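# Close the yellow lunch box lid and latch it

## Task

Bring the yellow lunch box's lid down to closed and push on it until the catch at the front clicks shut, then finish with neither hand in contact with the box.

## Robot and tools

Robot: two arms, left_arm and right_arm. Each carries a five-jointed hand: left_arm has a left hand, right_arm a right hand. Each hand has three fingers (index, middle, ring) and a thumb, with sixteen motors. Throughout, the right hand's ring_pip goal is capped at +63.6 degrees, about +0.35 on the command scale. Anything beyond that is treated as that cap, and hand_goal reports the capped value.

Frames. Scene frame: origin at table-top height, halfway between the nominal arm bases, +z up, +x out across the table, left_arm toward +y. Actual bases: left_arm at (-0.006, +0.260, 0) m, quat_wxyz (+1.000, 0, 0, -0.013); right_arm at (+0.033, -0.295, 0) m, quat_wxyz (+1.000, 0, 0, +0.020). Poses, targets, velocities and wrist-camera poses for an arm are in that arm's own base frame. Fixed cameras and the table use the scene frame. Reported hand positions and orientations may be off by a few cm, more at long reach.

Hand point axes (right hand): +z runs along straight fingers toward the tips; +x crosses the palm away from the thumb; +y points out of the palm face, which sits at y = -0.062 m. On the left hand +x points toward the thumb. Straight fingertips reach about 0.12 m past the hand point. A rigid mast on the palm side of the wrist (x +0.05 to +0.10, z -0.16 to -0.11, up to y = +0.06 m; x sign flipped on the left hand) can strike objects. The right arm's elbow droops, leaving the hand lower than commanded, so command a bit higher to compensate.

Tool execute_actions. Argument actions: a list of actions. Each action is a table of up to 15 rows, one row per 1/30 s step; if fewer rows are given, the last is held to fill 15 steps. Every row has exactly 48 numbers, each in [-1, 1], covering both arms even if one is idle:
0-5 left_arm dx, dy, dz, rx, ry, rz
6-21 left hand motor goals
22 left current_limit, 23 left speed
24-29 right_arm dx, dy, dz, rx, ry, rz
30-45 right hand motor goals
46 right current_limit, 47 right speed.
The pose numbers are offsets, not poses. They are measured in that arm's base axes from the arm's Hand target as it stood when the action began. Each row is measured from that same starting point, not from the previous row. A later action starts from the new Hand target, so sending the same offset again moves the arm further. Scale: 1.0 means 0.6 m for dx, dy, dz and 180 degrees for rx, ry, rz. rx, ry, rz form one rotation vector applied about the Hand target's position. A translation longer than 1.0 is shortened along its direction. Each step, commanded orientation is limited to 40 degrees from the measured one. The hand often stops short of the target. The next action, even all zeros, pursues it again; if a gap remains, send it as an extra offset. Tiny moves may not start. To release a push, command the target back past the hand point.

Hand motor goals are absolute positions scaled linearly between each hinge's stops, with -1 and +1 at the stops. Order for each hand: index_abd, index_mcp, index_pip, index_dip, middle_abd, middle_mcp, middle_pip, middle_dip, ring_abd, ring_mcp, ring_pip, ring_dip, thumb_cmc, thumb_axl, thumb_mcp, thumb_ipl. Straight values: _abd 0.00, _mcp -0.75, _pip -0.58, _dip -0.70, thumb_cmc -0.71, thumb_axl -0.68, thumb_mcp -0.23, thumb_ipl -0.17. Toward +1, fingers curl toward the palm and _abd spreads away from the thumb. A 0 is a real goal, not 'no change': to keep a hand as it is, repeat its hand_goal, hand_current_limit and hand_speed. current_limit maps -1..+1 to 0..550 mA (floor 11 mA). speed maps to (speed+1)/2 of 8.5 rad/s. Starting values are current_limit +0.4 and speed -0.6; settings persist until changed.

Argument cameras: list of names, ["all"] or []. If omitted, images come only with an empty actions list. An empty actions list just reports state and images. Camera names: cam_head_left, cam_head_right, cam_high, cam_low, cam_left_wrist, cam_right_wrist, each 672x504. Calibration is given per camera (K, distortion, T_world_to_cam); fixed cameras may have shifted by a couple of degrees and millimetres.

Tool zoom_image: camera (one of the names above) and region [x0, y0, x1, y1] in pixels, origin top-left, at most 504 by 504. Only cameras in the latest image set can be zoomed.

Tool finished_scene: scene = current scene's number. It ends the scene irreversibly, so call it only when the lid is latched and both hands are clear.

Results: end_effector_position (m) and end_effector_quat_wxyz per arm in its base frame; Hand target (the last commanded pose after clipping, the base for next offsets); joint positions, velocities ('within noise' if still) and torques. Torques include gravity and friction, so a non-zero value does not by itself mean contact. Per hand motor: hand_goal, hand_measured (same scale), hand_current_ma (positive pushes toward -1) and hand_state (moving, goal, blocked, overload). A motor held at 495 mA or more for a net 5 s shuts off for 10 s. MOTOR HOT appears at 85 °C; at 100 °C that arm's joints drop and stop for 30-60 s. Heat comes from stretched reaches, loads and pushing at unreachable targets.

Avoid: knocking the box or anything off the table, slamming the lid, hard strikes on fixed or heavy objects, and arm stops. Do not let the hands press or grip each other. Finish with both hands lifted off the box. Loose items may occasionally get nudged by outside pushes.

Each tool is called in YAML: its name, and indented under it one key for each argument.

## Session

execute_actions:
  actions: []

Scene clock: 0.00 s.
left_arm: end_effector_position=(+0.4357, -0.0329, +0.3365) hand_goal=(+0.000, -0.754, -0.576, -0.696, +0.000, -0.754, -0.576, -0.696, +0.000, -0.754, -0.576, -0.696, -0.714, -0.678, -0.226, -0.168) hand_measured=(+0.000, -0.754, -0.576, -0.696, +0.000, -0.754, -0.576, -0.696, +0.000, -0.754, -0.576, -0.696, -0.714, -0.678, -0.226, -0.168) hand_current_ma=(+0, +0, +0, +0, +0, +0, +0, +0, +0, +0, +0, +0, +0, +0, +0, +0) hand_state=(goal, goal, goal, goal, goal, goal, goal, goal, goal, goal, goal, goal, goal, goal, goal, goal) hand_current_limit=0.40 hand_speed=-0.60 end_effector_quat_wxyz=(+0.167, +0.443, +0.649, +0.596) | right_arm: end_effector_position=(+0.5648, +0.1319, +0.1511) hand_goal=(+0.000, -0.754, -0.576, -0.696, +0.000, -0.754, -0.576, -0.696, +0.000, -0.754, -0.576, -0.696, -0.714, -0.678, -0.226, -0.168) hand_measured=(+0.000, -0.754, -0.576, -0.696, +0.000, -0.754, -0.576, -0.696, +0.000, -0.754, -0.576, -0.696, -0.714, -0.678, -0.226, -0.168) hand_current_ma=(+0, +0, +0, +0, +0, +0, +0, +0, +0, +0, +0, +0, +0, +0, +0, +0) hand_state=(goal, goal, goal, goal, goal, goal, goal, goal, goal, goal, goal, goal, goal, goal, goal, goal) hand_current_limit=0.40 hand_speed=-0.60 end_effector_quat_wxyz=(+0.095, +0.884, +0.370, +0.270)
Joint positions: left_arm=[-0.481 1.123 0.663 -0.103 -1.117 -0.191] | right_arm=[0.439 1.588 1.126 -0.561 0.205 1.159]
Joint velocities: within noise
Joint torques (N m): no reading
Motor temperatures (°C): left_arm=[25 24 26 25 25 25] | right_arm=[24 29 27 30 24 25]
Heat: left arm: hottest elbow 26 °C; right arm: hottest wrist pitch 30 °C.
Hand target: left_arm +0.4387, -0.0345, +0.3517; +0.181, +0.432, +0.651, +0.597 | right_arm +0.5741, +0.1362, +0.1650; +0.094, +0.880, +0.367, +0.285

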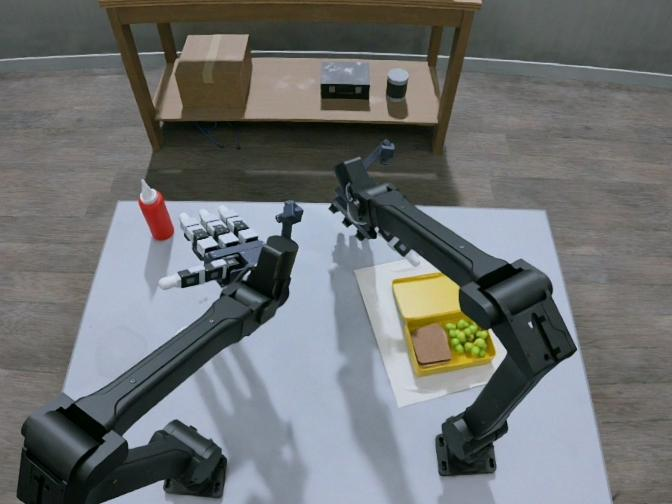

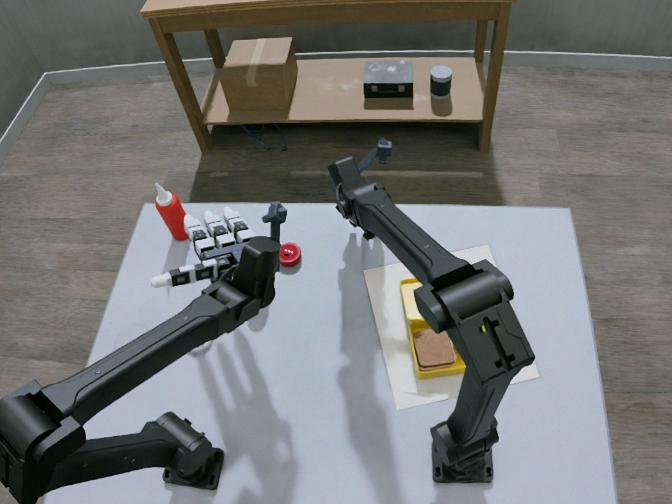

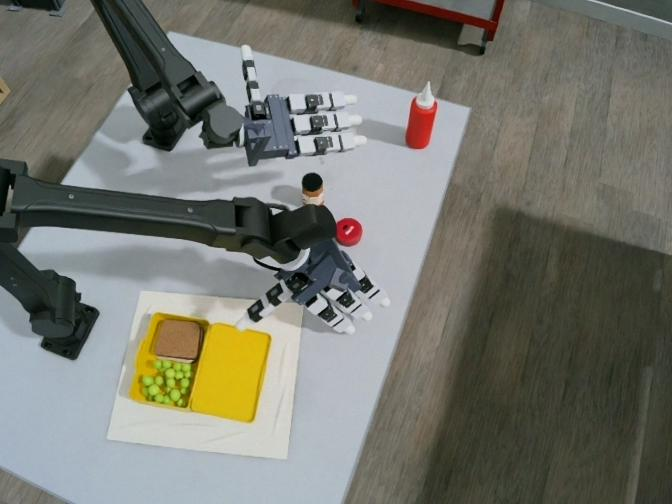

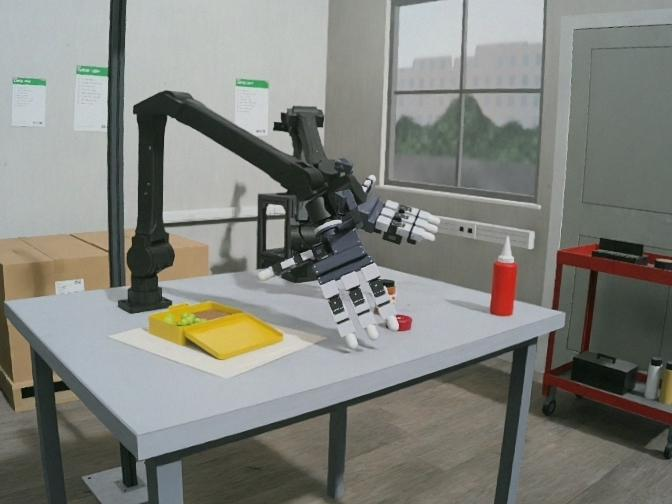

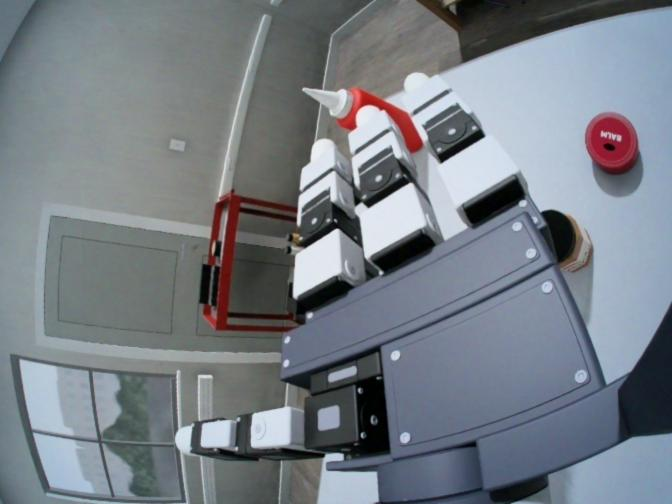

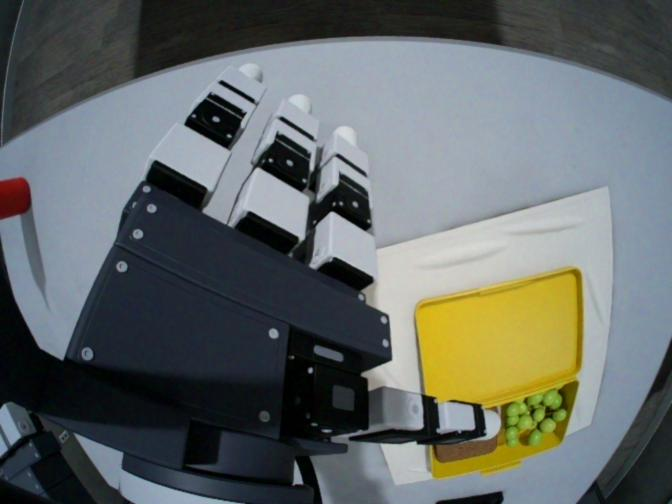

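zoom_image:
  camera: "cam_low"
  region: [130, 280, 330, 400]

zoom_image:
  camera: "cam_high"
  region: [100, 280, 320, 460]

zoom_image:
  camera: "cam_right_wrist"
  region: [380, 240, 620, 480]

zoom_image:
  camera: "cam_head_left"
  region: [350, 250, 530, 410]

Scaled by 2.520 from the camera's 672x504 image, which has a finer 960x720 frame.

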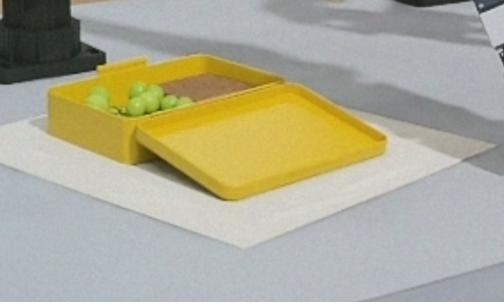

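Scaled by 2.291 from the camera's 672x504 image, which has a finer 960x720 frame.

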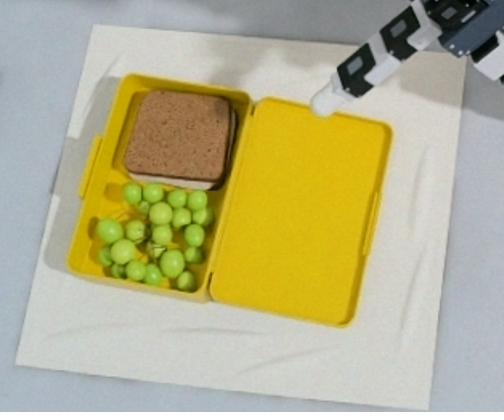

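Scaled by 2.100 from the camera's 672x504 image, which has a finer 960x720 frame.

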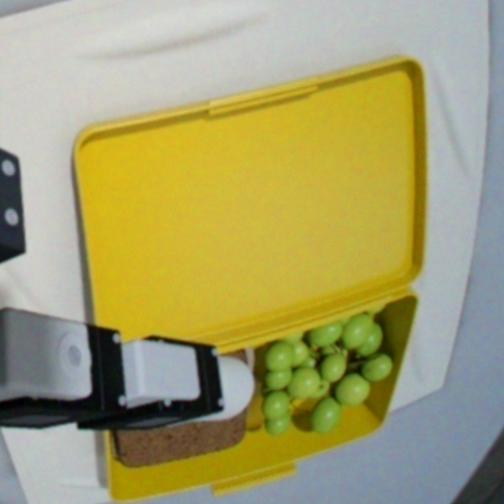

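Scaled by 2.800 from the camera's 672x504 image, which has a finer 960x720 frame.

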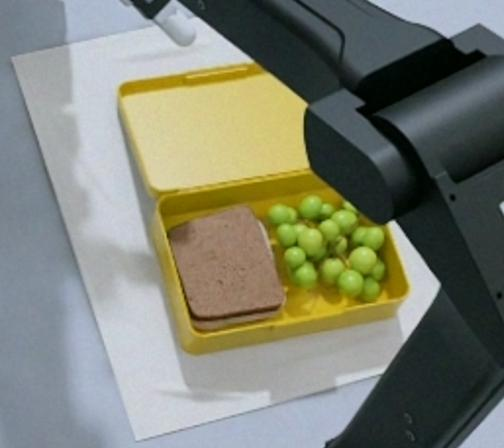

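execute_actions:
  actions:
    - [[0,0,0,0,0,0,0,-0.754,-0.576,-0.696,0,-0.754,-0.576,-0.696,0,-0.754,-0.576,-0.696,-0.714,-0.678,-0.226,-0.168,0.4,-0.6,0,0,0.15,0,0,0,0,-0.754,-0.576,-0.696,0,-0.754,-0.576,-0.696,0,-0.754,-0.576,-0.696,-0.714,-0.678,-0.226,-0.168,0.4,-0.6]]
    - [[0,0,0,0,0,0,0,-0.754,-0.576,-0.696,0,-0.754,-0.576,-0.696,0,-0.754,-0.576,-0.696,-0.714,-0.678,-0.226,-0.168,0.4,-0.6,-0.05,-0.05,0.15,0,0,0,0,-0.754,-0.576,-0.696,0,-0.754,-0.576,-0.696,0,-0.754,-0.576,-0.696,-0.714,-0.678,-0.226,-0.168,0.4,-0.6]]
    - [[0,0,0,0,0,0,0,-0.754,-0.576,-0.696,0,-0.754,-0.576,-0.696,0,-0.754,-0.576,-0.696,-0.714,-0.678,-0.226,-0.168,0.4,-0.6,-0.05,-0.15,0.05,0,0,-0.07,0,-0.754,-0.576,-0.696,0,-0.754,-0.576,-0.696,0,-0.754,-0.576,-0.696,-0.714,-0.678,-0.226,-0.168,0.4,-0.6]]

Scene clock: 58.83 s.
left_arm: end_effector_position=(+0.4357, -0.0329, +0.3365) hand_goal=(+0.000, -0.754, -0.576, -0.696, +0.000, -0.754, -0.576, -0.696, +0.000, -0.754, -0.576, -0.696, -0.714, -0.678, -0.226, -0.168) hand_measured=(+0.000, -0.760, -0.576, -0.696, +0.000, -0.760, -0.576, -0.696, +0.000, -0.760, -0.576, -0.696, -0.720, -0.678, -0.226, -0.168) hand_current_ma=(+0, -11, -1, +0, +0, -13, -1, +0, +0, -11, -1, +0, -12, +1, +0, +0) hand_state=(goal, goal, goal, goal, goal, goal, goal, goal, goal, goal, goal, goal, goal, goal, goal, goal) hand_current_limit=0.40 hand_speed=-0.60 end_effector_quat_wxyz=(+0.167, +0.443, +0.649, +0.596) | right_arm: end_effector_position=(+0.5069, +0.0143, +0.3435) hand_goal=(+0.000, -0.754, -0.576, -0.696, +0.000, -0.754, -0.576, -0.696, +0.000, -0.754, -0.576, -0.696, -0.714, -0.678, -0.226, -0.168) hand_measured=(+0.000, -0.756, -0.576, -0.696, +0.000, -0.756, -0.576, -0.696, +0.000, -0.756, -0.576, -0.696, -0.716, -0.678, -0.224, -0.168) hand_current_ma=(+0, -1, +0, +0, +0, -1, +0, +0, +0, -1, +0, +0, -1, +0, +2, +0) hand_state=(goal, goal, goal, goal, goal, goal, goal, goal, goal, goal, goal, goal, goal, goal, goal, goal) hand_current_limit=0.40 hand_speed=-0.60 end_effector_quat_wxyz=(+0.128, +0.919, +0.281, +0.244)
Joint positions: left_arm=[-0.481 1.123 0.663 -0.103 -1.117 -0.191] | right_arm=[0.281 1.317 1.364 -1.108 0.241 1.195]
Joint torques (N m): left_arm=[2.14 -4.78 11.14 1.81 -0.67 0.19] | right_arm=[0.85 -9.05 17.96 1.21 0.13 0.13]
Motor temperatures (°C): left_arm=[25 24 34 25 25 24] | right_arm=[24 30 32 30 24 24]
Heat: left arm: hottest elbow 34 °C; right arm: hottest elbow 32 °C.
Hand target: left_arm +0.4387, -0.0345, +0.3517; +0.181, +0.432, +0.651, +0.597 | right_arm +0.5141, +0.0161, +0.3751; +0.125, +0.915, +0.268, +0.273
Off the commanded pose: left_arm 0.016 m, 2 deg | right_arm 0.032 m, 4 deg.

execute_actions:
  actions:
    - [[0,0,0,0,0,0,0,-0.754,-0.576,-0.696,0,-0.754,-0.576,-0.696,0,-0.754,-0.576,-0.696,-0.714,-0.678,-0.226,-0.168,0.4,-0.6,-0.1,-0.14,0.03,0,0,-0.07,0,-0.754,-0.576,-0.696,0,-0.754,-0.576,-0.696,0,-0.754,-0.576,-0.696,-0.714,-0.678,-0.226,-0.168,0.4,-0.6]]
    - [[0,0,0,0,0,0,0,-0.754,-0.576,-0.696,0,-0.754,-0.576,-0.696,0,-0.754,-0.576,-0.696,-0.714,-0.678,-0.226,-0.168,0.4,-0.6,-0.1,-0.15,0.03,0,0,-0.09,0,-0.754,-0.576,-0.696,0,-0.754,-0.576,-0.696,0,-0.754,-0.576,-0.696,-0.714,-0.678,-0.226,-0.168,0.4,-0.6]]
    - [[0,0,0,0,0,0,0,-0.754,-0.576,-0.696,0,-0.754,-0.576,-0.696,0,-0.754,-0.576,-0.696,-0.714,-0.678,-0.226,-0.168,0.4,-0.6,-0.1,-0.15,0.0,0,0,-0.09,0,-0.754,-0.576,-0.696,0,-0.754,-0.576,-0.696,0,-0.754,-0.576,-0.696,-0.714,-0.678,-0.226,-0.168,0.4,-0.6]]
    - [[0,0,0,0,0,0,0,-0.754,-0.576,-0.696,0,-0.754,-0.576,-0.696,0,-0.754,-0.576,-0.696,-0.714,-0.678,-0.226,-0.168,0.4,-0.6,-0.07,-0.15,0.0,0,0,-0.09,0,-0.754,-0.576,-0.696,0,-0.754,-0.576,-0.696,0,-0.754,-0.576,-0.696,-0.714,-0.678,-0.226,-0.168,0.4,-0.6]]
    - [[0,0,0,0,0,0,0,-0.754,-0.576,-0.696,0,-0.754,-0.576,-0.696,0,-0.754,-0.576,-0.696,-0.714,-0.678,-0.226,-0.168,0.4,-0.6,-0.02,-0.1,0.0,0,0,-0.05,0,-0.754,-0.576,-0.696,0,-0.754,-0.576,-0.696,0,-0.754,-0.576,-0.696,-0.714,-0.678,-0.226,-0.168,0.4,-0.6]]
  cameras: ["cam_high","cam_head_left"]

Scene clock: 72.37 s.
left_arm: end_effector_position=(+0.4357, -0.0329, +0.3365) hand_goal=(+0.000, -0.754, -0.576, -0.696, +0.000, -0.754, -0.576, -0.696, +0.000, -0.754, -0.576, -0.696, -0.714, -0.678, -0.226, -0.168) hand_measured=(+0.000, -0.760, -0.576, -0.696, +0.000, -0.760, -0.576, -0.696, +0.000, -0.760, -0.576, -0.696, -0.720, -0.678, -0.226, -0.168) hand_current_ma=(+0, -11, -1, +0, +0, -13, -1, +0, +0, -11, -1, +0, -12, +1, +0, +0) hand_state=(goal, goal, goal, goal, goal, goal, goal, goal, goal, goal, goal, goal, goal, goal, goal, goal) hand_current_limit=0.40 hand_speed=-0.60 end_effector_quat_wxyz=(+0.167, +0.443, +0.649, +0.596) | right_arm: end_effector_position=(+0.2722, -0.3914, +0.3873) hand_goal=(+0.000, -0.754, -0.576, -0.696, +0.000, -0.754, -0.576, -0.696, +0.000, -0.754, -0.576, -0.696, -0.714, -0.678, -0.226, -0.168) hand_measured=(+0.000, -0.756, -0.576, -0.696, +0.000, -0.756, -0.576, -0.696, +0.000, -0.756, -0.576, -0.696, -0.718, -0.678, -0.224, -0.168) hand_current_ma=(+0, -2, +0, +0, +0, -2, +0, +0, +0, -2, +0, +0, -3, +0, +2, +0) hand_state=(goal, goal, goal, goal, goal, goal, goal, goal, goal, goal, goal, goal, goal, goal, goal, goal) hand_current_limit=0.40 hand_speed=-0.60 end_effector_quat_wxyz=(+0.254, +0.912, -0.296, +0.127)
Joint positions: left_arm=[-0.481 1.123 0.663 -0.103 -1.117 -0.191] | right_arm=[-0.65 1.346 1.506 -1.296 0.389 1.461]
Joint torques (N m): left_arm=[2.08 -4.72 11.15 1.78 -0.66 0.19] | right_arm=[0.85 -8.35 17.8 1.22 0.3 0.14]
Heat: left arm: hottest elbow 34 °C; right arm: hottest elbow 36 °C.
Hand target: left_arm +0.4387, -0.0345, +0.3517; +0.181, +0.432, +0.651, +0.597 | right_arm +0.2801, -0.3977, +0.4110; +0.259, +0.903, -0.307, +0.152
Off the commanded pose: left_arm 0.016 m, 2 deg | right_arm 0.026 m, 3 deg.
Images, in order (width x height): cam_head_left 672x504, cam_high 672x504.

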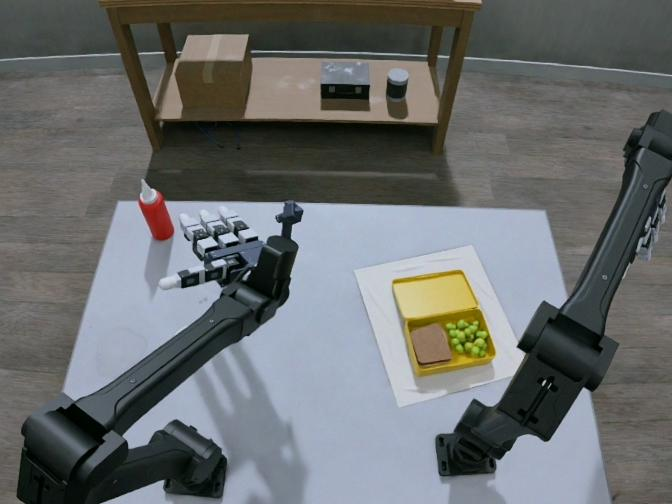

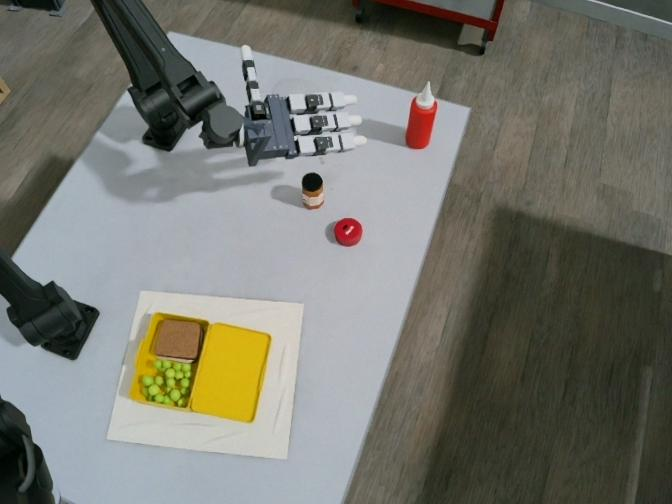

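execute_actions:
  actions:
    - [[-0.07,-0.08,0,0,0,-0.1606,0,0.479,0.883,0.464,0,0.479,0.883,0.464,0,-0.754,-0.576,-0.696,-0.714,-0.678,-0.226,-0.168,0.4,-0.6,0,0,0,0,0,0,0,-0.754,-0.576,-0.696,0,-0.754,-0.576,-0.696,0,-0.754,-0.576,-0.696,-0.714,-0.678,-0.226,-0.168,0.4,-0.6]]
    - [[-0.07,-0.08,0,0,0,-0.1606,0,0.479,0.883,0.464,0,0.479,0.883,0.464,0,-0.754,-0.576,-0.696,-0.714,-0.678,-0.226,-0.168,0.4,-0.6,0,0,0,0,0,0,0,-0.754,-0.576,-0.696,0,-0.754,-0.576,-0.696,0,-0.754,-0.576,-0.696,-0.714,-0.678,-0.226,-0.168,0.4,-0.6]]
    - [[-0.07,-0.08,0,0,0,-0.1606,0,0.479,0.883,0.464,0,0.479,0.883,0.464,0,-0.754,-0.576,-0.696,-0.714,-0.678,-0.226,-0.168,0.4,-0.6,0,0,0,0,0,0,0,-0.754,-0.576,-0.696,0,-0.754,-0.576,-0.696,0,-0.754,-0.576,-0.696,-0.714,-0.678,-0.226,-0.168,0.4,-0.6]]
    - [[-0.07,-0.08,0,0,0,-0.1606,0,0.479,0.883,0.464,0,0.479,0.883,0.464,0,-0.754,-0.576,-0.696,-0.714,-0.678,-0.226,-0.168,0.4,-0.6,0,0,0,0,0,0,0,-0.754,-0.576,-0.696,0,-0.754,-0.576,-0.696,0,-0.754,-0.576,-0.696,-0.714,-0.678,-0.226,-0.168,0.4,-0.6]]
    - [[0,0,0,0,0,0,0,0.479,0.883,0.464,0,0.479,0.883,0.464,0,-0.754,-0.576,-0.696,-0.714,-0.678,-0.226,-0.168,0.4,-0.6,0,0,0,0,0,0,0,-0.754,-0.576,-0.696,0,-0.754,-0.576,-0.696,0,-0.754,-0.576,-0.696,-0.714,-0.678,-0.226,-0.168,0.4,-0.6]]
  cameras: ["cam_high","cam_head_left"]

Scene clock: 149.17 s.
left_arm: end_effector_position=(+0.2610, -0.2260, +0.3248) hand_goal=(+0.000, +0.478, +0.882, +0.464, +0.000, +0.478, +0.882, +0.464, +0.000, -0.754, -0.576, -0.696, -0.714, -0.678, -0.226, -0.168) hand_measured=(+0.000, +0.386, +0.638, +0.454, +0.000, +0.384, +0.638, +0.454, +0.000, -0.764, -0.576, -0.696, -0.722, -0.678, -0.226, -0.168) hand_current_ma=(+0, -360, -385, -18, +0, -364, -385, -20, -1, -21, -1, +0, -17, +1, +0, +0) hand_state=(goal, blocked, blocked, goal, goal, blocked, blocked, goal, goal, goal, goal, goal, goal, goal, goal, goal) hand_current_limit=0.40 hand_speed=-0.60 end_effector_quat_wxyz=(+0.600, +0.786, -0.006, +0.146) | right_arm: end_effector_position=(+0.2722, -0.3914, +0.3873) hand_goal=(+0.000, -0.754, -0.576, -0.696, +0.000, -0.754, -0.576, -0.696, +0.000, -0.754, -0.576, -0.696, -0.714, -0.678, -0.226, -0.168) hand_measured=(+0.000, -0.756, -0.576, -0.696, +0.000, -0.756, -0.576, -0.696, +0.000, -0.756, -0.576, -0.696, -0.718, -0.678, -0.224, -0.168) hand_current_ma=(+0, -2, +0, +0, +0, -2, +0, +0, +0, -2, +0, +0, -3, +0, +2, +0) hand_state=(goal, goal, goal, goal, goal, goal, goal, goal, goal, goal, goal, goal, goal, goal, goal, goal) hand_current_limit=0.40 hand_speed=-0.60 end_effector_quat_wxyz=(+0.254, +0.912, -0.296, +0.127)
Joint positions: left_arm=[-0.189 0.763 0.435 -0.21 1.09 0.732] | right_arm=[-0.65 1.346 1.506 -1.296 0.389 1.461]
Joint torques (N m): left_arm=[2.84 0.15 14.6 1.14 0.7 0.28] | right_arm=[0.79 -8.12 17.96 1.2 0.3 0.13]
Motor temperatures (°C): left_arm=[25 25 37 25 25 24] | right_arm=[24 30 41 30 24 23]
Heat: left arm: hottest elbow 37 °C; right arm: hottest elbow 41 °C.
Hand target: left_arm +0.2707, -0.2266, +0.3518; +0.602, +0.781, -0.019, +0.165 | right_arm +0.2801, -0.3977, +0.4110; +0.259, +0.903, -0.307, +0.152
Off the commanded pose: left_arm 0.029 m, 3 deg | right_arm 0.026 m, 3 deg.
Images, in order (width x height): cam_head_left 672x504, cam_high 672x504.

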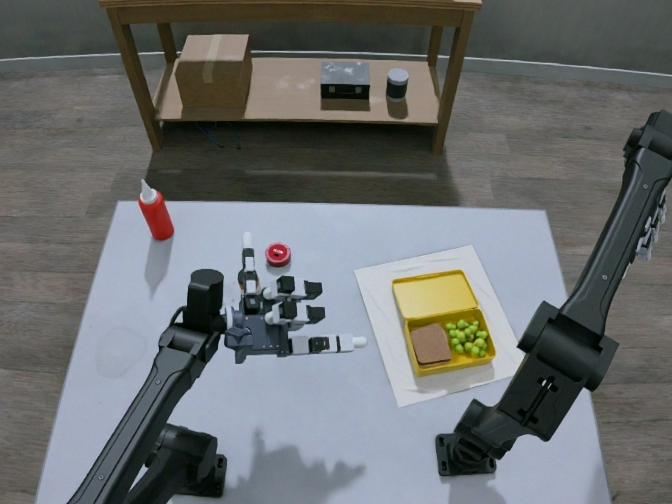

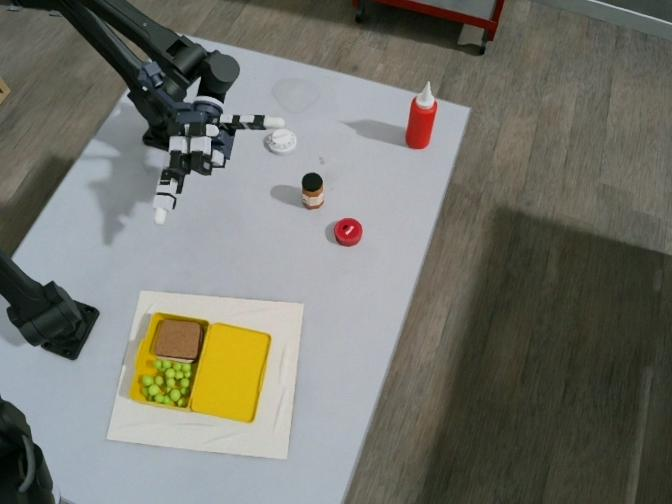

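execute_actions:
  actions:
    - [[-0.015,-0.03,-0.05,0.032,-0.128,-0.03,0,0.34,0.6,0.44,0,0.34,0.6,0.44,0,-0.754,-0.576,-0.696,-0.714,-0.678,-0.226,-0.168,0.4,-0.6,0,0,0,0,0,0,0,-0.754,-0.576,-0.696,0,-0.754,-0.576,-0.696,0,-0.754,-0.576,-0.696,-0.714,-0.678,-0.226,-0.168,0.4,-0.6]]
    - [[-0.015,-0.03,-0.05,0.032,-0.128,-0.03,0,0.34,0.6,0.44,0,0.34,0.6,0.44,0,-0.754,-0.576,-0.696,-0.714,-0.678,-0.226,-0.168,0.4,-0.6,0,0,0,0,0,0,0,-0.754,-0.576,-0.696,0,-0.754,-0.576,-0.696,0,-0.754,-0.576,-0.696,-0.714,-0.678,-0.226,-0.168,0.4,-0.6]]
    - [[-0.015,-0.03,-0.1,0.032,-0.128,-0.03,0,0.34,0.6,0.44,0,0.34,0.6,0.44,0,-0.754,-0.576,-0.696,-0.714,-0.678,-0.226,-0.168,0.4,-0.6,0,0,0,0,0,0,0,-0.754,-0.576,-0.696,0,-0.754,-0.576,-0.696,0,-0.754,-0.576,-0.696,-0.714,-0.678,-0.226,-0.168,0.4,-0.6]]
    - [[0,0,0,0,0,0,0,0.34,0.6,0.44,0,0.34,0.6,0.44,0,-0.754,-0.576,-0.696,-0.714,-0.678,-0.226,-0.168,0.4,-0.6,0,0,0,0,0,0,0,-0.754,-0.576,-0.696,0,-0.754,-0.576,-0.696,0,-0.754,-0.576,-0.696,-0.714,-0.678,-0.226,-0.168,0.4,-0.6]]
  cameras: ["cam_high","cam_head_left","cam_low","cam_left_wrist"]

Scene clock: 165.37 s.
left_arm: end_effector_position=(+0.2336, -0.2742, +0.2117) hand_goal=(+0.000, +0.340, +0.600, +0.440, +0.000, +0.340, +0.600, +0.440, +0.000, -0.754, -0.576, -0.696, -0.714, -0.678, -0.226, -0.168) hand_measured=(+0.000, +0.338, +0.602, +0.442, +0.000, +0.338, +0.602, +0.444, +0.002, -0.756, -0.576, -0.696, -0.720, -0.678, -0.226, -0.168) hand_current_ma=(+0, -2, +4, +4, +0, -2, +4, +5, +2, -5, -1, +0, -9, +1, +0, +0) hand_state=(goal, goal, goal, goal, goal, goal, goal, goal, goal, goal, goal, goal, goal, goal, goal, goal) hand_current_limit=0.40 hand_speed=-0.60 end_effector_quat_wxyz=(+0.390, +0.635, -0.469, +0.474) | right_arm: end_effector_position=(+0.2722, -0.3914, +0.3873) hand_goal=(+0.000, -0.754, -0.576, -0.696, +0.000, -0.754, -0.576, -0.696, +0.000, -0.754, -0.576, -0.696, -0.714, -0.678, -0.226, -0.168) hand_measured=(+0.000, -0.756, -0.576, -0.696, +0.000, -0.756, -0.576, -0.696, +0.000, -0.756, -0.576, -0.696, -0.718, -0.678, -0.224, -0.168) hand_current_ma=(+0, -2, +0, +0, +0, -2, +0, +0, +0, -2, +0, +0, -3, +0, +2, +0) hand_state=(goal, goal, goal, goal, goal, goal, goal, goal, goal, goal, goal, goal, goal, goal, goal, goal) hand_current_limit=0.40 hand_speed=-0.60 end_effector_quat_wxyz=(+0.254, +0.912, -0.296, +0.127)
Joint positions: left_arm=[-0.298 1.131 0.448 0.228 0.977 1.906] | right_arm=[-0.65 1.346 1.506 -1.296 0.389 1.461]
Joint torques (N m): left_arm=[1.44 -4.01 12.3 1.17 0.63 0.03] | right_arm=[0.79 -8.23 17.96 1.2 0.31 0.13]
Heat: left arm: hottest elbow 38 °C; right arm: hottest elbow 42 °C.
Hand target: left_arm +0.2437, -0.2805, +0.2318; +0.385, +0.617, -0.480, +0.490 | right_arm +0.2801, -0.3977, +0.4110; +0.259, +0.903, -0.307, +0.152
Off the commanded pose: left_arm 0.023 m, 3 deg | right_arm 0.026 m, 3 deg.
camera_calibration:
cam_left_wrist: T_world_to_cam=[[0.538812, 0.369512, -0.757062, 0.0984722], [0.370511, 0.70314, 0.606891, -0.0649407], [0.756574, -0.607499, 0.241952, -0.274442], [0, 0, 0, 1]] pos_world=[0.178639, -0.157447, 0.180363]
Images, in order (width x height): cam_head_left 672x504, cam_high 672x504, cam_low 672x504, cam_left_wrist 672x504.

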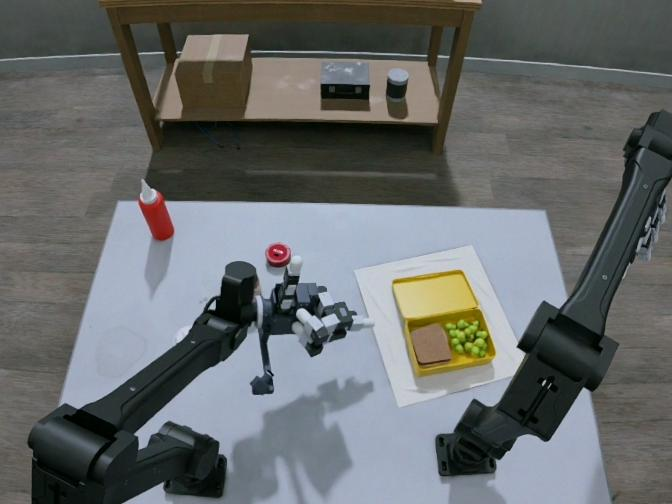

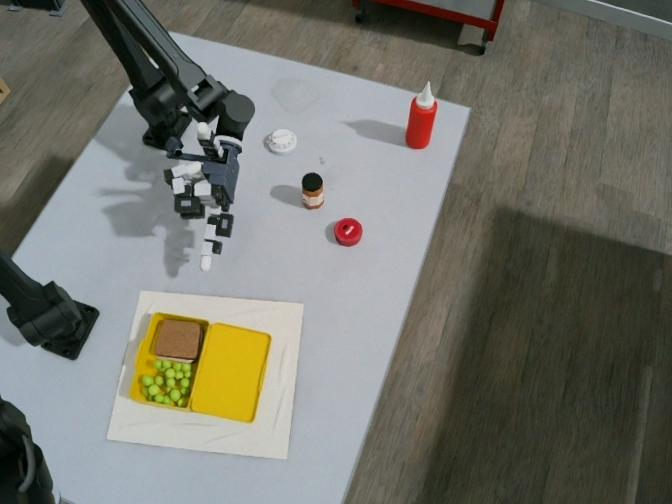

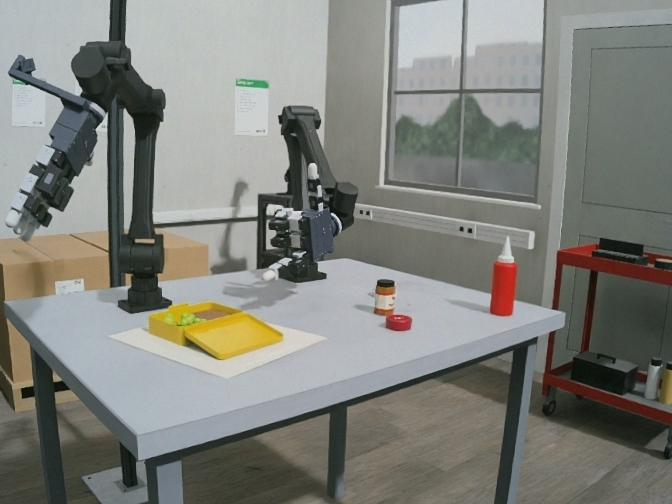

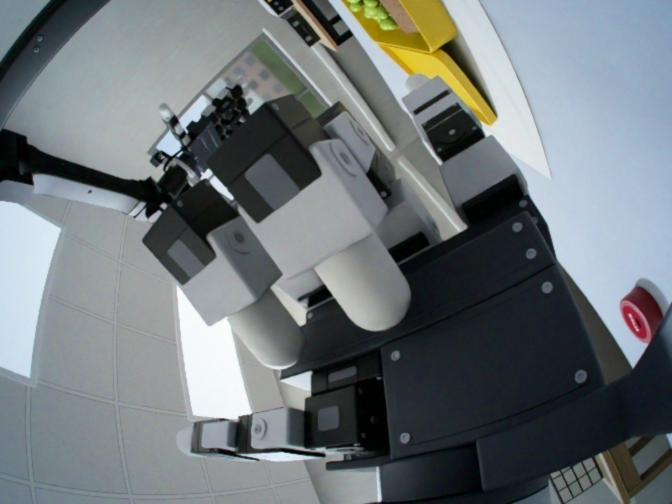

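execute_actions:
  actions:
    - [[0.05,-0.015,-0.04,0,0,0,0,0.34,0.6,0.44,0,0.34,0.6,0.44,0,-0.754,-0.576,-0.696,-0.714,-0.678,-0.226,-0.168,0.4,-0.6,0,0,0,0,0,0,0,-0.754,-0.576,-0.696,0,-0.754,-0.576,-0.696,0,-0.754,-0.576,-0.696,-0.714,-0.678,-0.226,-0.168,0.4,-0.6]]
    - [[0.04,-0.025,-0.06,0,0,0,0,0.34,0.6,0.44,0,0.34,0.6,0.44,0,-0.754,-0.576,-0.696,-0.714,-0.678,-0.226,-0.168,0.4,-0.6,0,0,0,0,0,0,0,-0.754,-0.576,-0.696,0,-0.754,-0.576,-0.696,0,-0.754,-0.576,-0.696,-0.714,-0.678,-0.226,-0.168,0.4,-0.6]]
  cameras: ["cam_high","cam_head_left","cam_low","cam_head_right"]

zoom_image:
  camera: "cam_high"
  region: [120, 210, 340, 440]

zoom_image:
  camera: "cam_low"
  region: [130, 230, 330, 380]

Scene clock: 187.37 s.
left_arm: end_effector_position=(+0.2840, -0.2962, +0.1568) hand_goal=(+0.000, +0.340, +0.600, +0.440, +0.000, +0.340, +0.600, +0.440, +0.000, -0.754, -0.576, -0.696, -0.714, -0.678, -0.226, -0.168) hand_measured=(+0.000, +0.338, +0.602, +0.442, +0.000, +0.338, +0.602, +0.442, +0.002, -0.756, -0.576, -0.696, -0.716, -0.678, -0.226, -0.168) hand_current_ma=(+0, -2, +3, +4, +0, -2, +3, +4, +2, -2, -1, +0, -4, +1, +0, +0) hand_state=(goal, goal, goal, goal, goal, goal, goal, goal, goal, goal, goal, goal, goal, goal, goal, goal) hand_current_limit=0.40 hand_speed=-0.60 end_effector_quat_wxyz=(+0.389, +0.635, -0.474, +0.470) | right_arm: end_effector_position=(+0.2722, -0.3914, +0.3873) hand_goal=(+0.000, -0.754, -0.576, -0.696, +0.000, -0.754, -0.576, -0.696, +0.000, -0.754, -0.576, -0.696, -0.714, -0.678, -0.226, -0.168) hand_measured=(+0.000, -0.756, -0.576, -0.696, +0.000, -0.756, -0.576, -0.696, +0.000, -0.756, -0.576, -0.696, -0.718, -0.678, -0.224, -0.168) hand_current_ma=(+0, -2, +0, +0, +0, -2, +0, +0, +0, -2, +0, +0, -3, +0, +2, +0) hand_state=(goal, goal, goal, goal, goal, goal, goal, goal, goal, goal, goal, goal, goal, goal, goal, goal) hand_current_limit=0.40 hand_speed=-0.60 end_effector_quat_wxyz=(+0.254, +0.912, -0.296, +0.127)
Joint positions: left_arm=[-0.317 1.457 0.528 0.463 0.964 1.913] | right_arm=[-0.65 1.346 1.506 -1.296 0.389 1.461]
Joint torques (N m): left_arm=[1.49 -6.01 10.03 2.44 0.51 -0.11] | right_arm=[0.79 -8.23 17.98 1.2 0.31 0.13]
Heat: left arm: hottest elbow 40 °C; right arm: hottest elbow 43 °C.
Hand target: left_arm +0.2977, -0.3045, +0.1716; +0.385, +0.617, -0.480, +0.490 | right_arm +0.2801, -0.3977, +0.4110; +0.259, +0.903, -0.307, +0.152
Off the commanded pose: left_arm 0.022 m, 3 deg | right_arm 0.026 m, 3 deg.
Images, in order (width x height): cam_head_left 672x504, cam_head_right 672x504, cam_high 672x504, cam_low 672x504.

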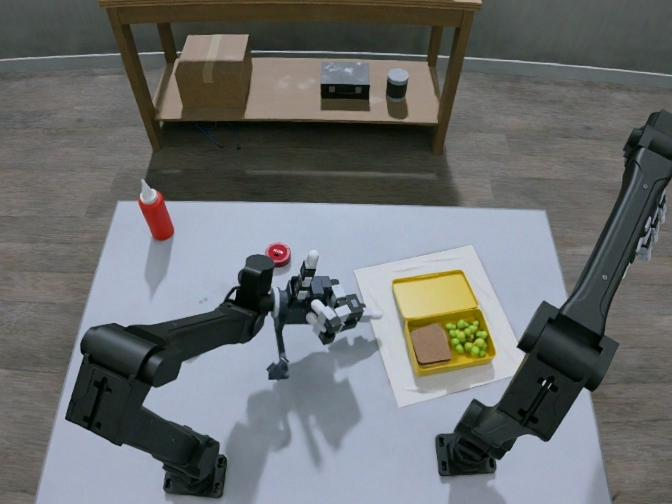

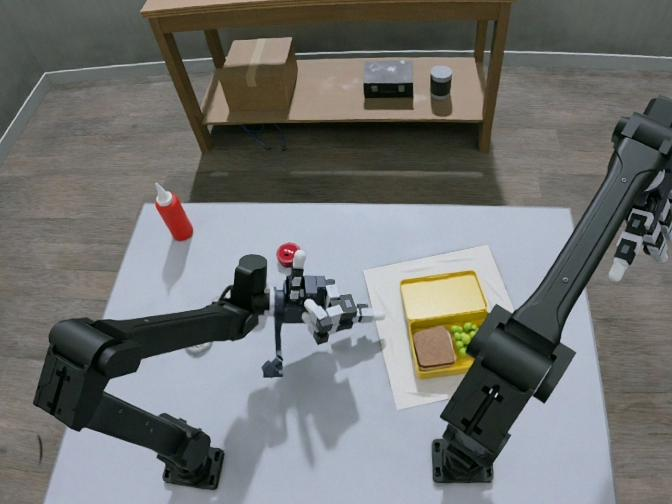

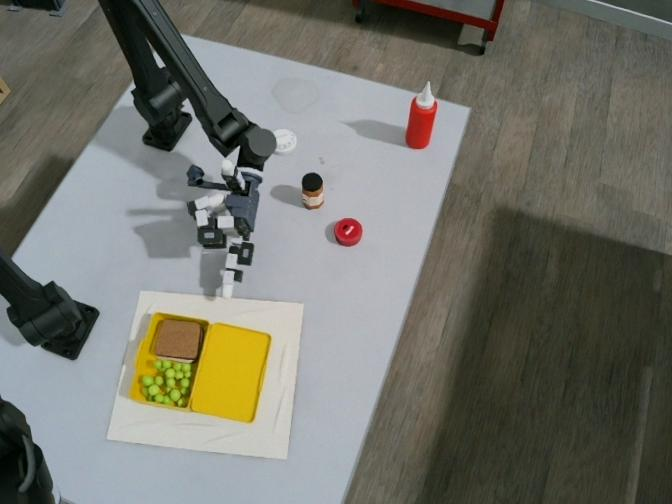

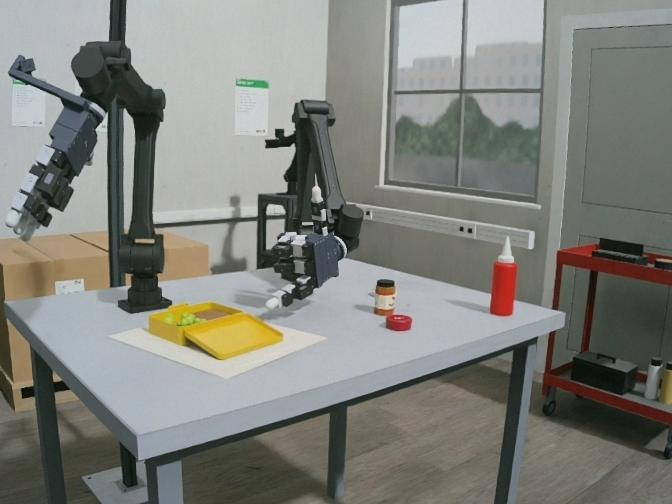

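Scaled by 2.191 from the camera's 672x504 image, which has a finer 960x720 frame.

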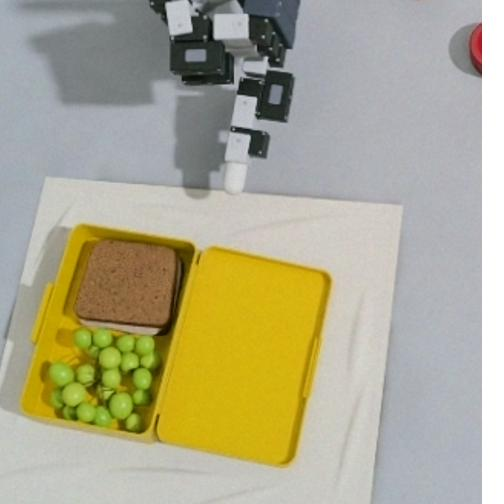

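Scaled by 2.520 from the camera's 672x504 image, which has a finer 960x720 frame.

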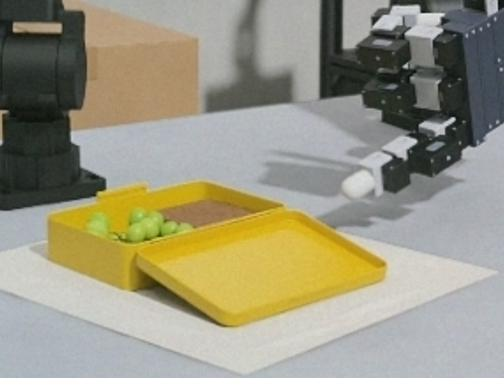

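execute_actions:
  actions:
    - [[0.015,-0.03,-0.058,0,0,0,0,0.34,0.6,0.44,0,0.34,0.6,0.44,0,-0.754,-0.576,-0.696,-0.714,-0.678,-0.226,-0.168,0.4,-0.6,0,0,0,0,0,0,0,-0.754,-0.576,-0.696,0,-0.754,-0.576,-0.696,0,-0.754,-0.576,-0.696,-0.714,-0.678,-0.226,-0.168,0.4,-0.6]]
  cameras: ["cam_high","cam_low","cam_head_left"]

zoom_image:
  camera: "cam_high"
  region: [120, 210, 340, 440]

zoom_image:
  camera: "cam_low"
  region: [130, 230, 330, 380]

Scene clock: 197.57 s.
left_arm: end_effector_position=(+0.2935, -0.3145, +0.1250) hand_goal=(+0.000, +0.340, +0.600, +0.440, +0.000, +0.340, +0.600, +0.440, +0.000, -0.754, -0.576, -0.696, -0.714, -0.678, -0.226, -0.168) hand_measured=(+0.000, +0.338, +0.602, +0.442, +0.000, +0.338, +0.602, +0.442, +0.002, -0.756, -0.576, -0.696, -0.716, -0.678, -0.226, -0.168) hand_current_ma=(+0, -2, +3, +4, +0, -2, +3, +4, +2, -2, -1, +0, -4, +1, +0, +0) hand_state=(goal, goal, goal, goal, goal, goal, goal, goal, goal, goal, goal, goal, goal, goal, goal, goal) hand_current_limit=0.40 hand_speed=-0.60 end_effector_quat_wxyz=(+0.389, +0.633, -0.476, +0.471) | right_arm: end_effector_position=(+0.2722, -0.3914, +0.3873) hand_goal=(+0.000, -0.754, -0.576, -0.696, +0.000, -0.754, -0.576, -0.696, +0.000, -0.754, -0.576, -0.696, -0.714, -0.678, -0.226, -0.168) hand_measured=(+0.000, -0.756, -0.576, -0.696, +0.000, -0.756, -0.576, -0.696, +0.000, -0.756, -0.576, -0.696, -0.718, -0.678, -0.224, -0.168) hand_current_ma=(+0, -2, +0, +0, +0, -2, +0, +0, +0, -2, +0, +0, -3, +0, +2, +0) hand_state=(goal, goal, goal, goal, goal, goal, goal, goal, goal, goal, goal, goal, goal, goal, goal, goal) hand_current_limit=0.40 hand_speed=-0.60 end_effector_quat_wxyz=(+0.254, +0.912, -0.296, +0.127)
Joint positions: left_arm=[-0.357 1.6 0.547 0.613 0.932 1.888] | right_arm=[-0.65 1.346 1.506 -1.296 0.389 1.461]
Joint torques (N m): left_arm=[1.61 -7.12 8.8 2.71 0.36 -0.1] | right_arm=[0.79 -8.18 17.96 1.18 0.3 0.13]
Heat: left arm: hottest elbow 39 °C; right arm: hottest elbow 43 °C.
Hand target: left_arm +0.3068, -0.3225, +0.1370; +0.385, +0.617, -0.480, +0.490 | right_arm +0.2801, -0.3977, +0.4110; +0.259, +0.903, -0.307, +0.152
Off the commanded pose: left_arm 0.019 m, 3 deg | right_arm 0.026 m, 3 deg.
Images, in order (width x height): cam_head_left 672x504, cam_high 672x504, cam_low 672x504.

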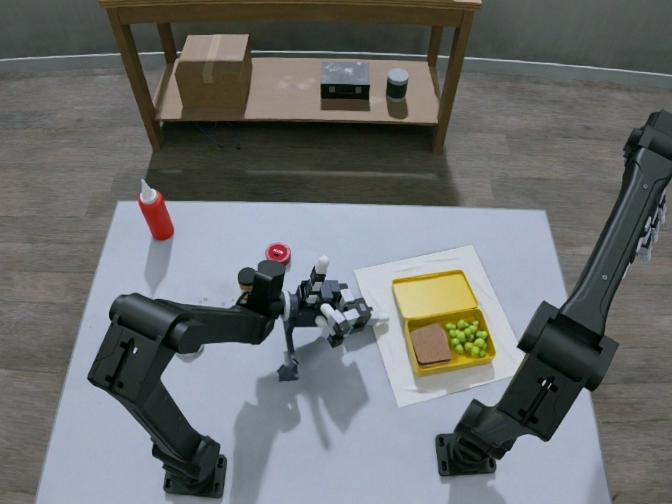

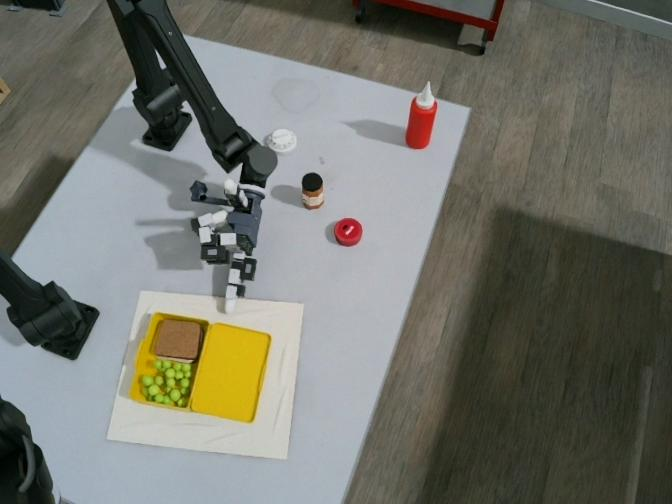

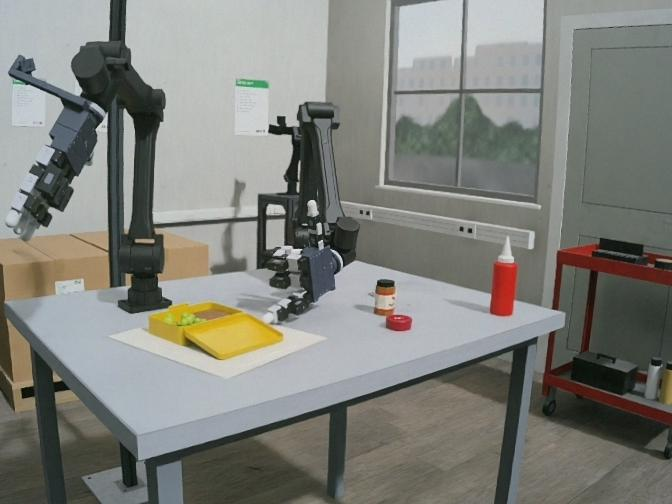

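Scaled by 2.191 from the camera's 672x504 image, which has a finer 960x720 frame.

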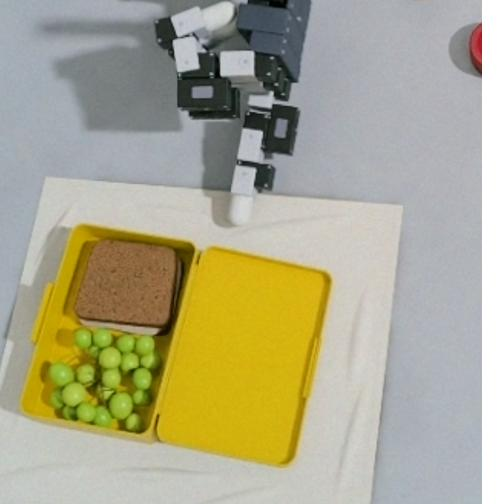

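Scaled by 2.520 from the camera's 672x504 image, which has a finer 960x720 frame.

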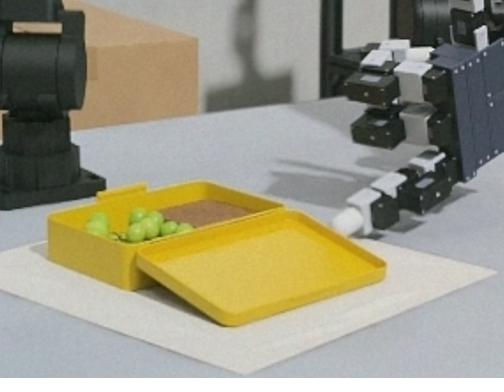

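execute_actions:
  actions:
    - [[0.015,-0.06,-0.015,0,0,0,0,0.34,0.6,0.44,0,0.34,0.6,0.44,0,-0.754,-0.576,-0.696,-0.714,-0.678,-0.226,-0.168,0.4,-0.6,0,0,0,0,0,0,0,-0.754,-0.576,-0.696,0,-0.754,-0.576,-0.696,0,-0.754,-0.576,-0.696,-0.714,-0.678,-0.226,-0.168,0.4,-0.6]]
    - [[0.015,-0.07,0,0,0,0,0,0.34,0.6,0.44,0,0.34,0.6,0.44,0,-0.754,-0.576,-0.696,-0.714,-0.678,-0.226,-0.168,0.4,-0.6,0,0,0,0,0,0,0,-0.754,-0.576,-0.696,0,-0.754,-0.576,-0.696,0,-0.754,-0.576,-0.696,-0.714,-0.678,-0.226,-0.168,0.4,-0.6]]
  cameras: ["cam_high","cam_low"]

zoom_image:
  camera: "cam_high"
  region: [120, 210, 340, 440]

zoom_image:
  camera: "cam_low"
  region: [130, 230, 330, 380]

Scene clock: 206.93 s.
left_arm: end_effector_position=(+0.3131, -0.3897, +0.1185) hand_goal=(+0.000, +0.340, +0.600, +0.440, +0.000, +0.340, +0.600, +0.440, +0.000, -0.754, -0.576, -0.696, -0.714, -0.678, -0.226, -0.168) hand_measured=(+0.000, +0.338, +0.602, +0.442, +0.000, +0.338, +0.602, +0.442, +0.000, -0.752, -0.576, -0.696, -0.716, -0.678, -0.226, -0.168) hand_current_ma=(+0, -2, +3, +4, +0, -2, +3, +4, +0, +1, -1, +0, -4, +1, +0, +0) hand_state=(goal, goal, goal, goal, goal, goal, goal, goal, goal, goal, goal, goal, goal, goal, goal, goal) hand_current_limit=0.40 hand_speed=-0.60 end_effector_quat_wxyz=(+0.385, +0.631, -0.479, +0.474) | right_arm: end_effector_position=(+0.2722, -0.3914, +0.3873) hand_goal=(+0.000, -0.754, -0.576, -0.696, +0.000, -0.754, -0.576, -0.696, +0.000, -0.754, -0.576, -0.696, -0.714, -0.678, -0.226, -0.168) hand_measured=(+0.000, -0.756, -0.576, -0.696, +0.000, -0.756, -0.576, -0.696, +0.000, -0.756, -0.576, -0.696, -0.718, -0.678, -0.224, -0.168) hand_current_ma=(+0, -2, +0, +0, +0, -2, +0, +0, +0, -2, +0, +0, -3, +0, +2, +0) hand_state=(goal, goal, goal, goal, goal, goal, goal, goal, goal, goal, goal, goal, goal, goal, goal, goal) hand_current_limit=0.40 hand_speed=-0.60 end_effector_quat_wxyz=(+0.254, +0.912, -0.296, +0.127)
Joint positions: left_arm=[-0.514 1.72 0.676 0.677 0.783 1.803] | right_arm=[-0.65 1.346 1.506 -1.296 0.389 1.461]
Joint torques (N m): left_arm=[1.38 -8.18 9.17 2.71 0.22 -0.13] | right_arm=[0.79 -8.18 17.98 1.2 0.3 0.13]
Heat: left arm: hottest elbow 38 °C; right arm: hottest elbow 44 °C.
Hand target: left_arm +0.3246, -0.4006, +0.1279; +0.385, +0.617, -0.480, +0.490 | right_arm +0.2801, -0.3977, +0.4110; +0.259, +0.903, -0.307, +0.152
Off the commanded pose: left_arm 0.018 m, 2 deg | right_arm 0.026 m, 3 deg.
Images, in order (width x height): cam_high 672x504, cam_low 672x504.

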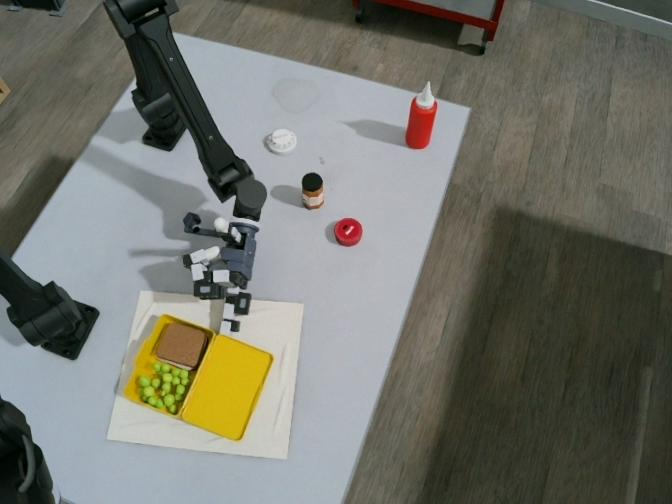

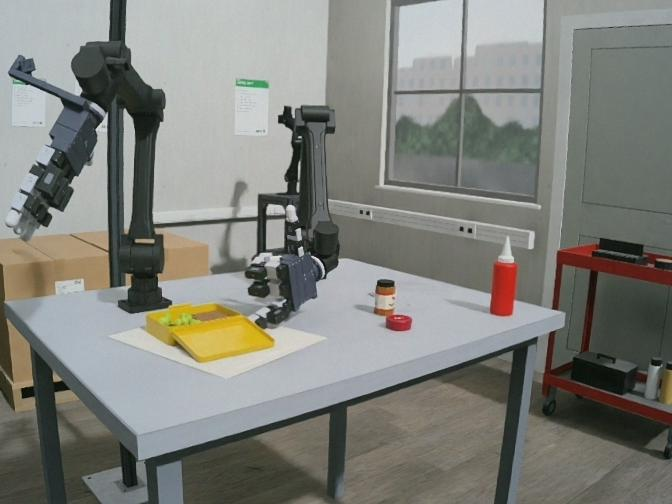

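Scaled by 2.191 from the camera's 672x504 image, which has a finer 960x720 frame.

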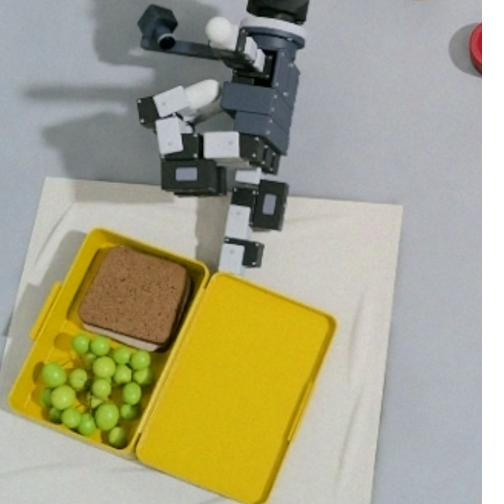

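Scaled by 2.520 from the camera's 672x504 image, which has a finer 960x720 frame.

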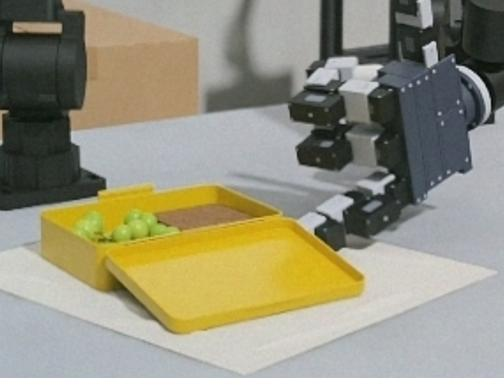

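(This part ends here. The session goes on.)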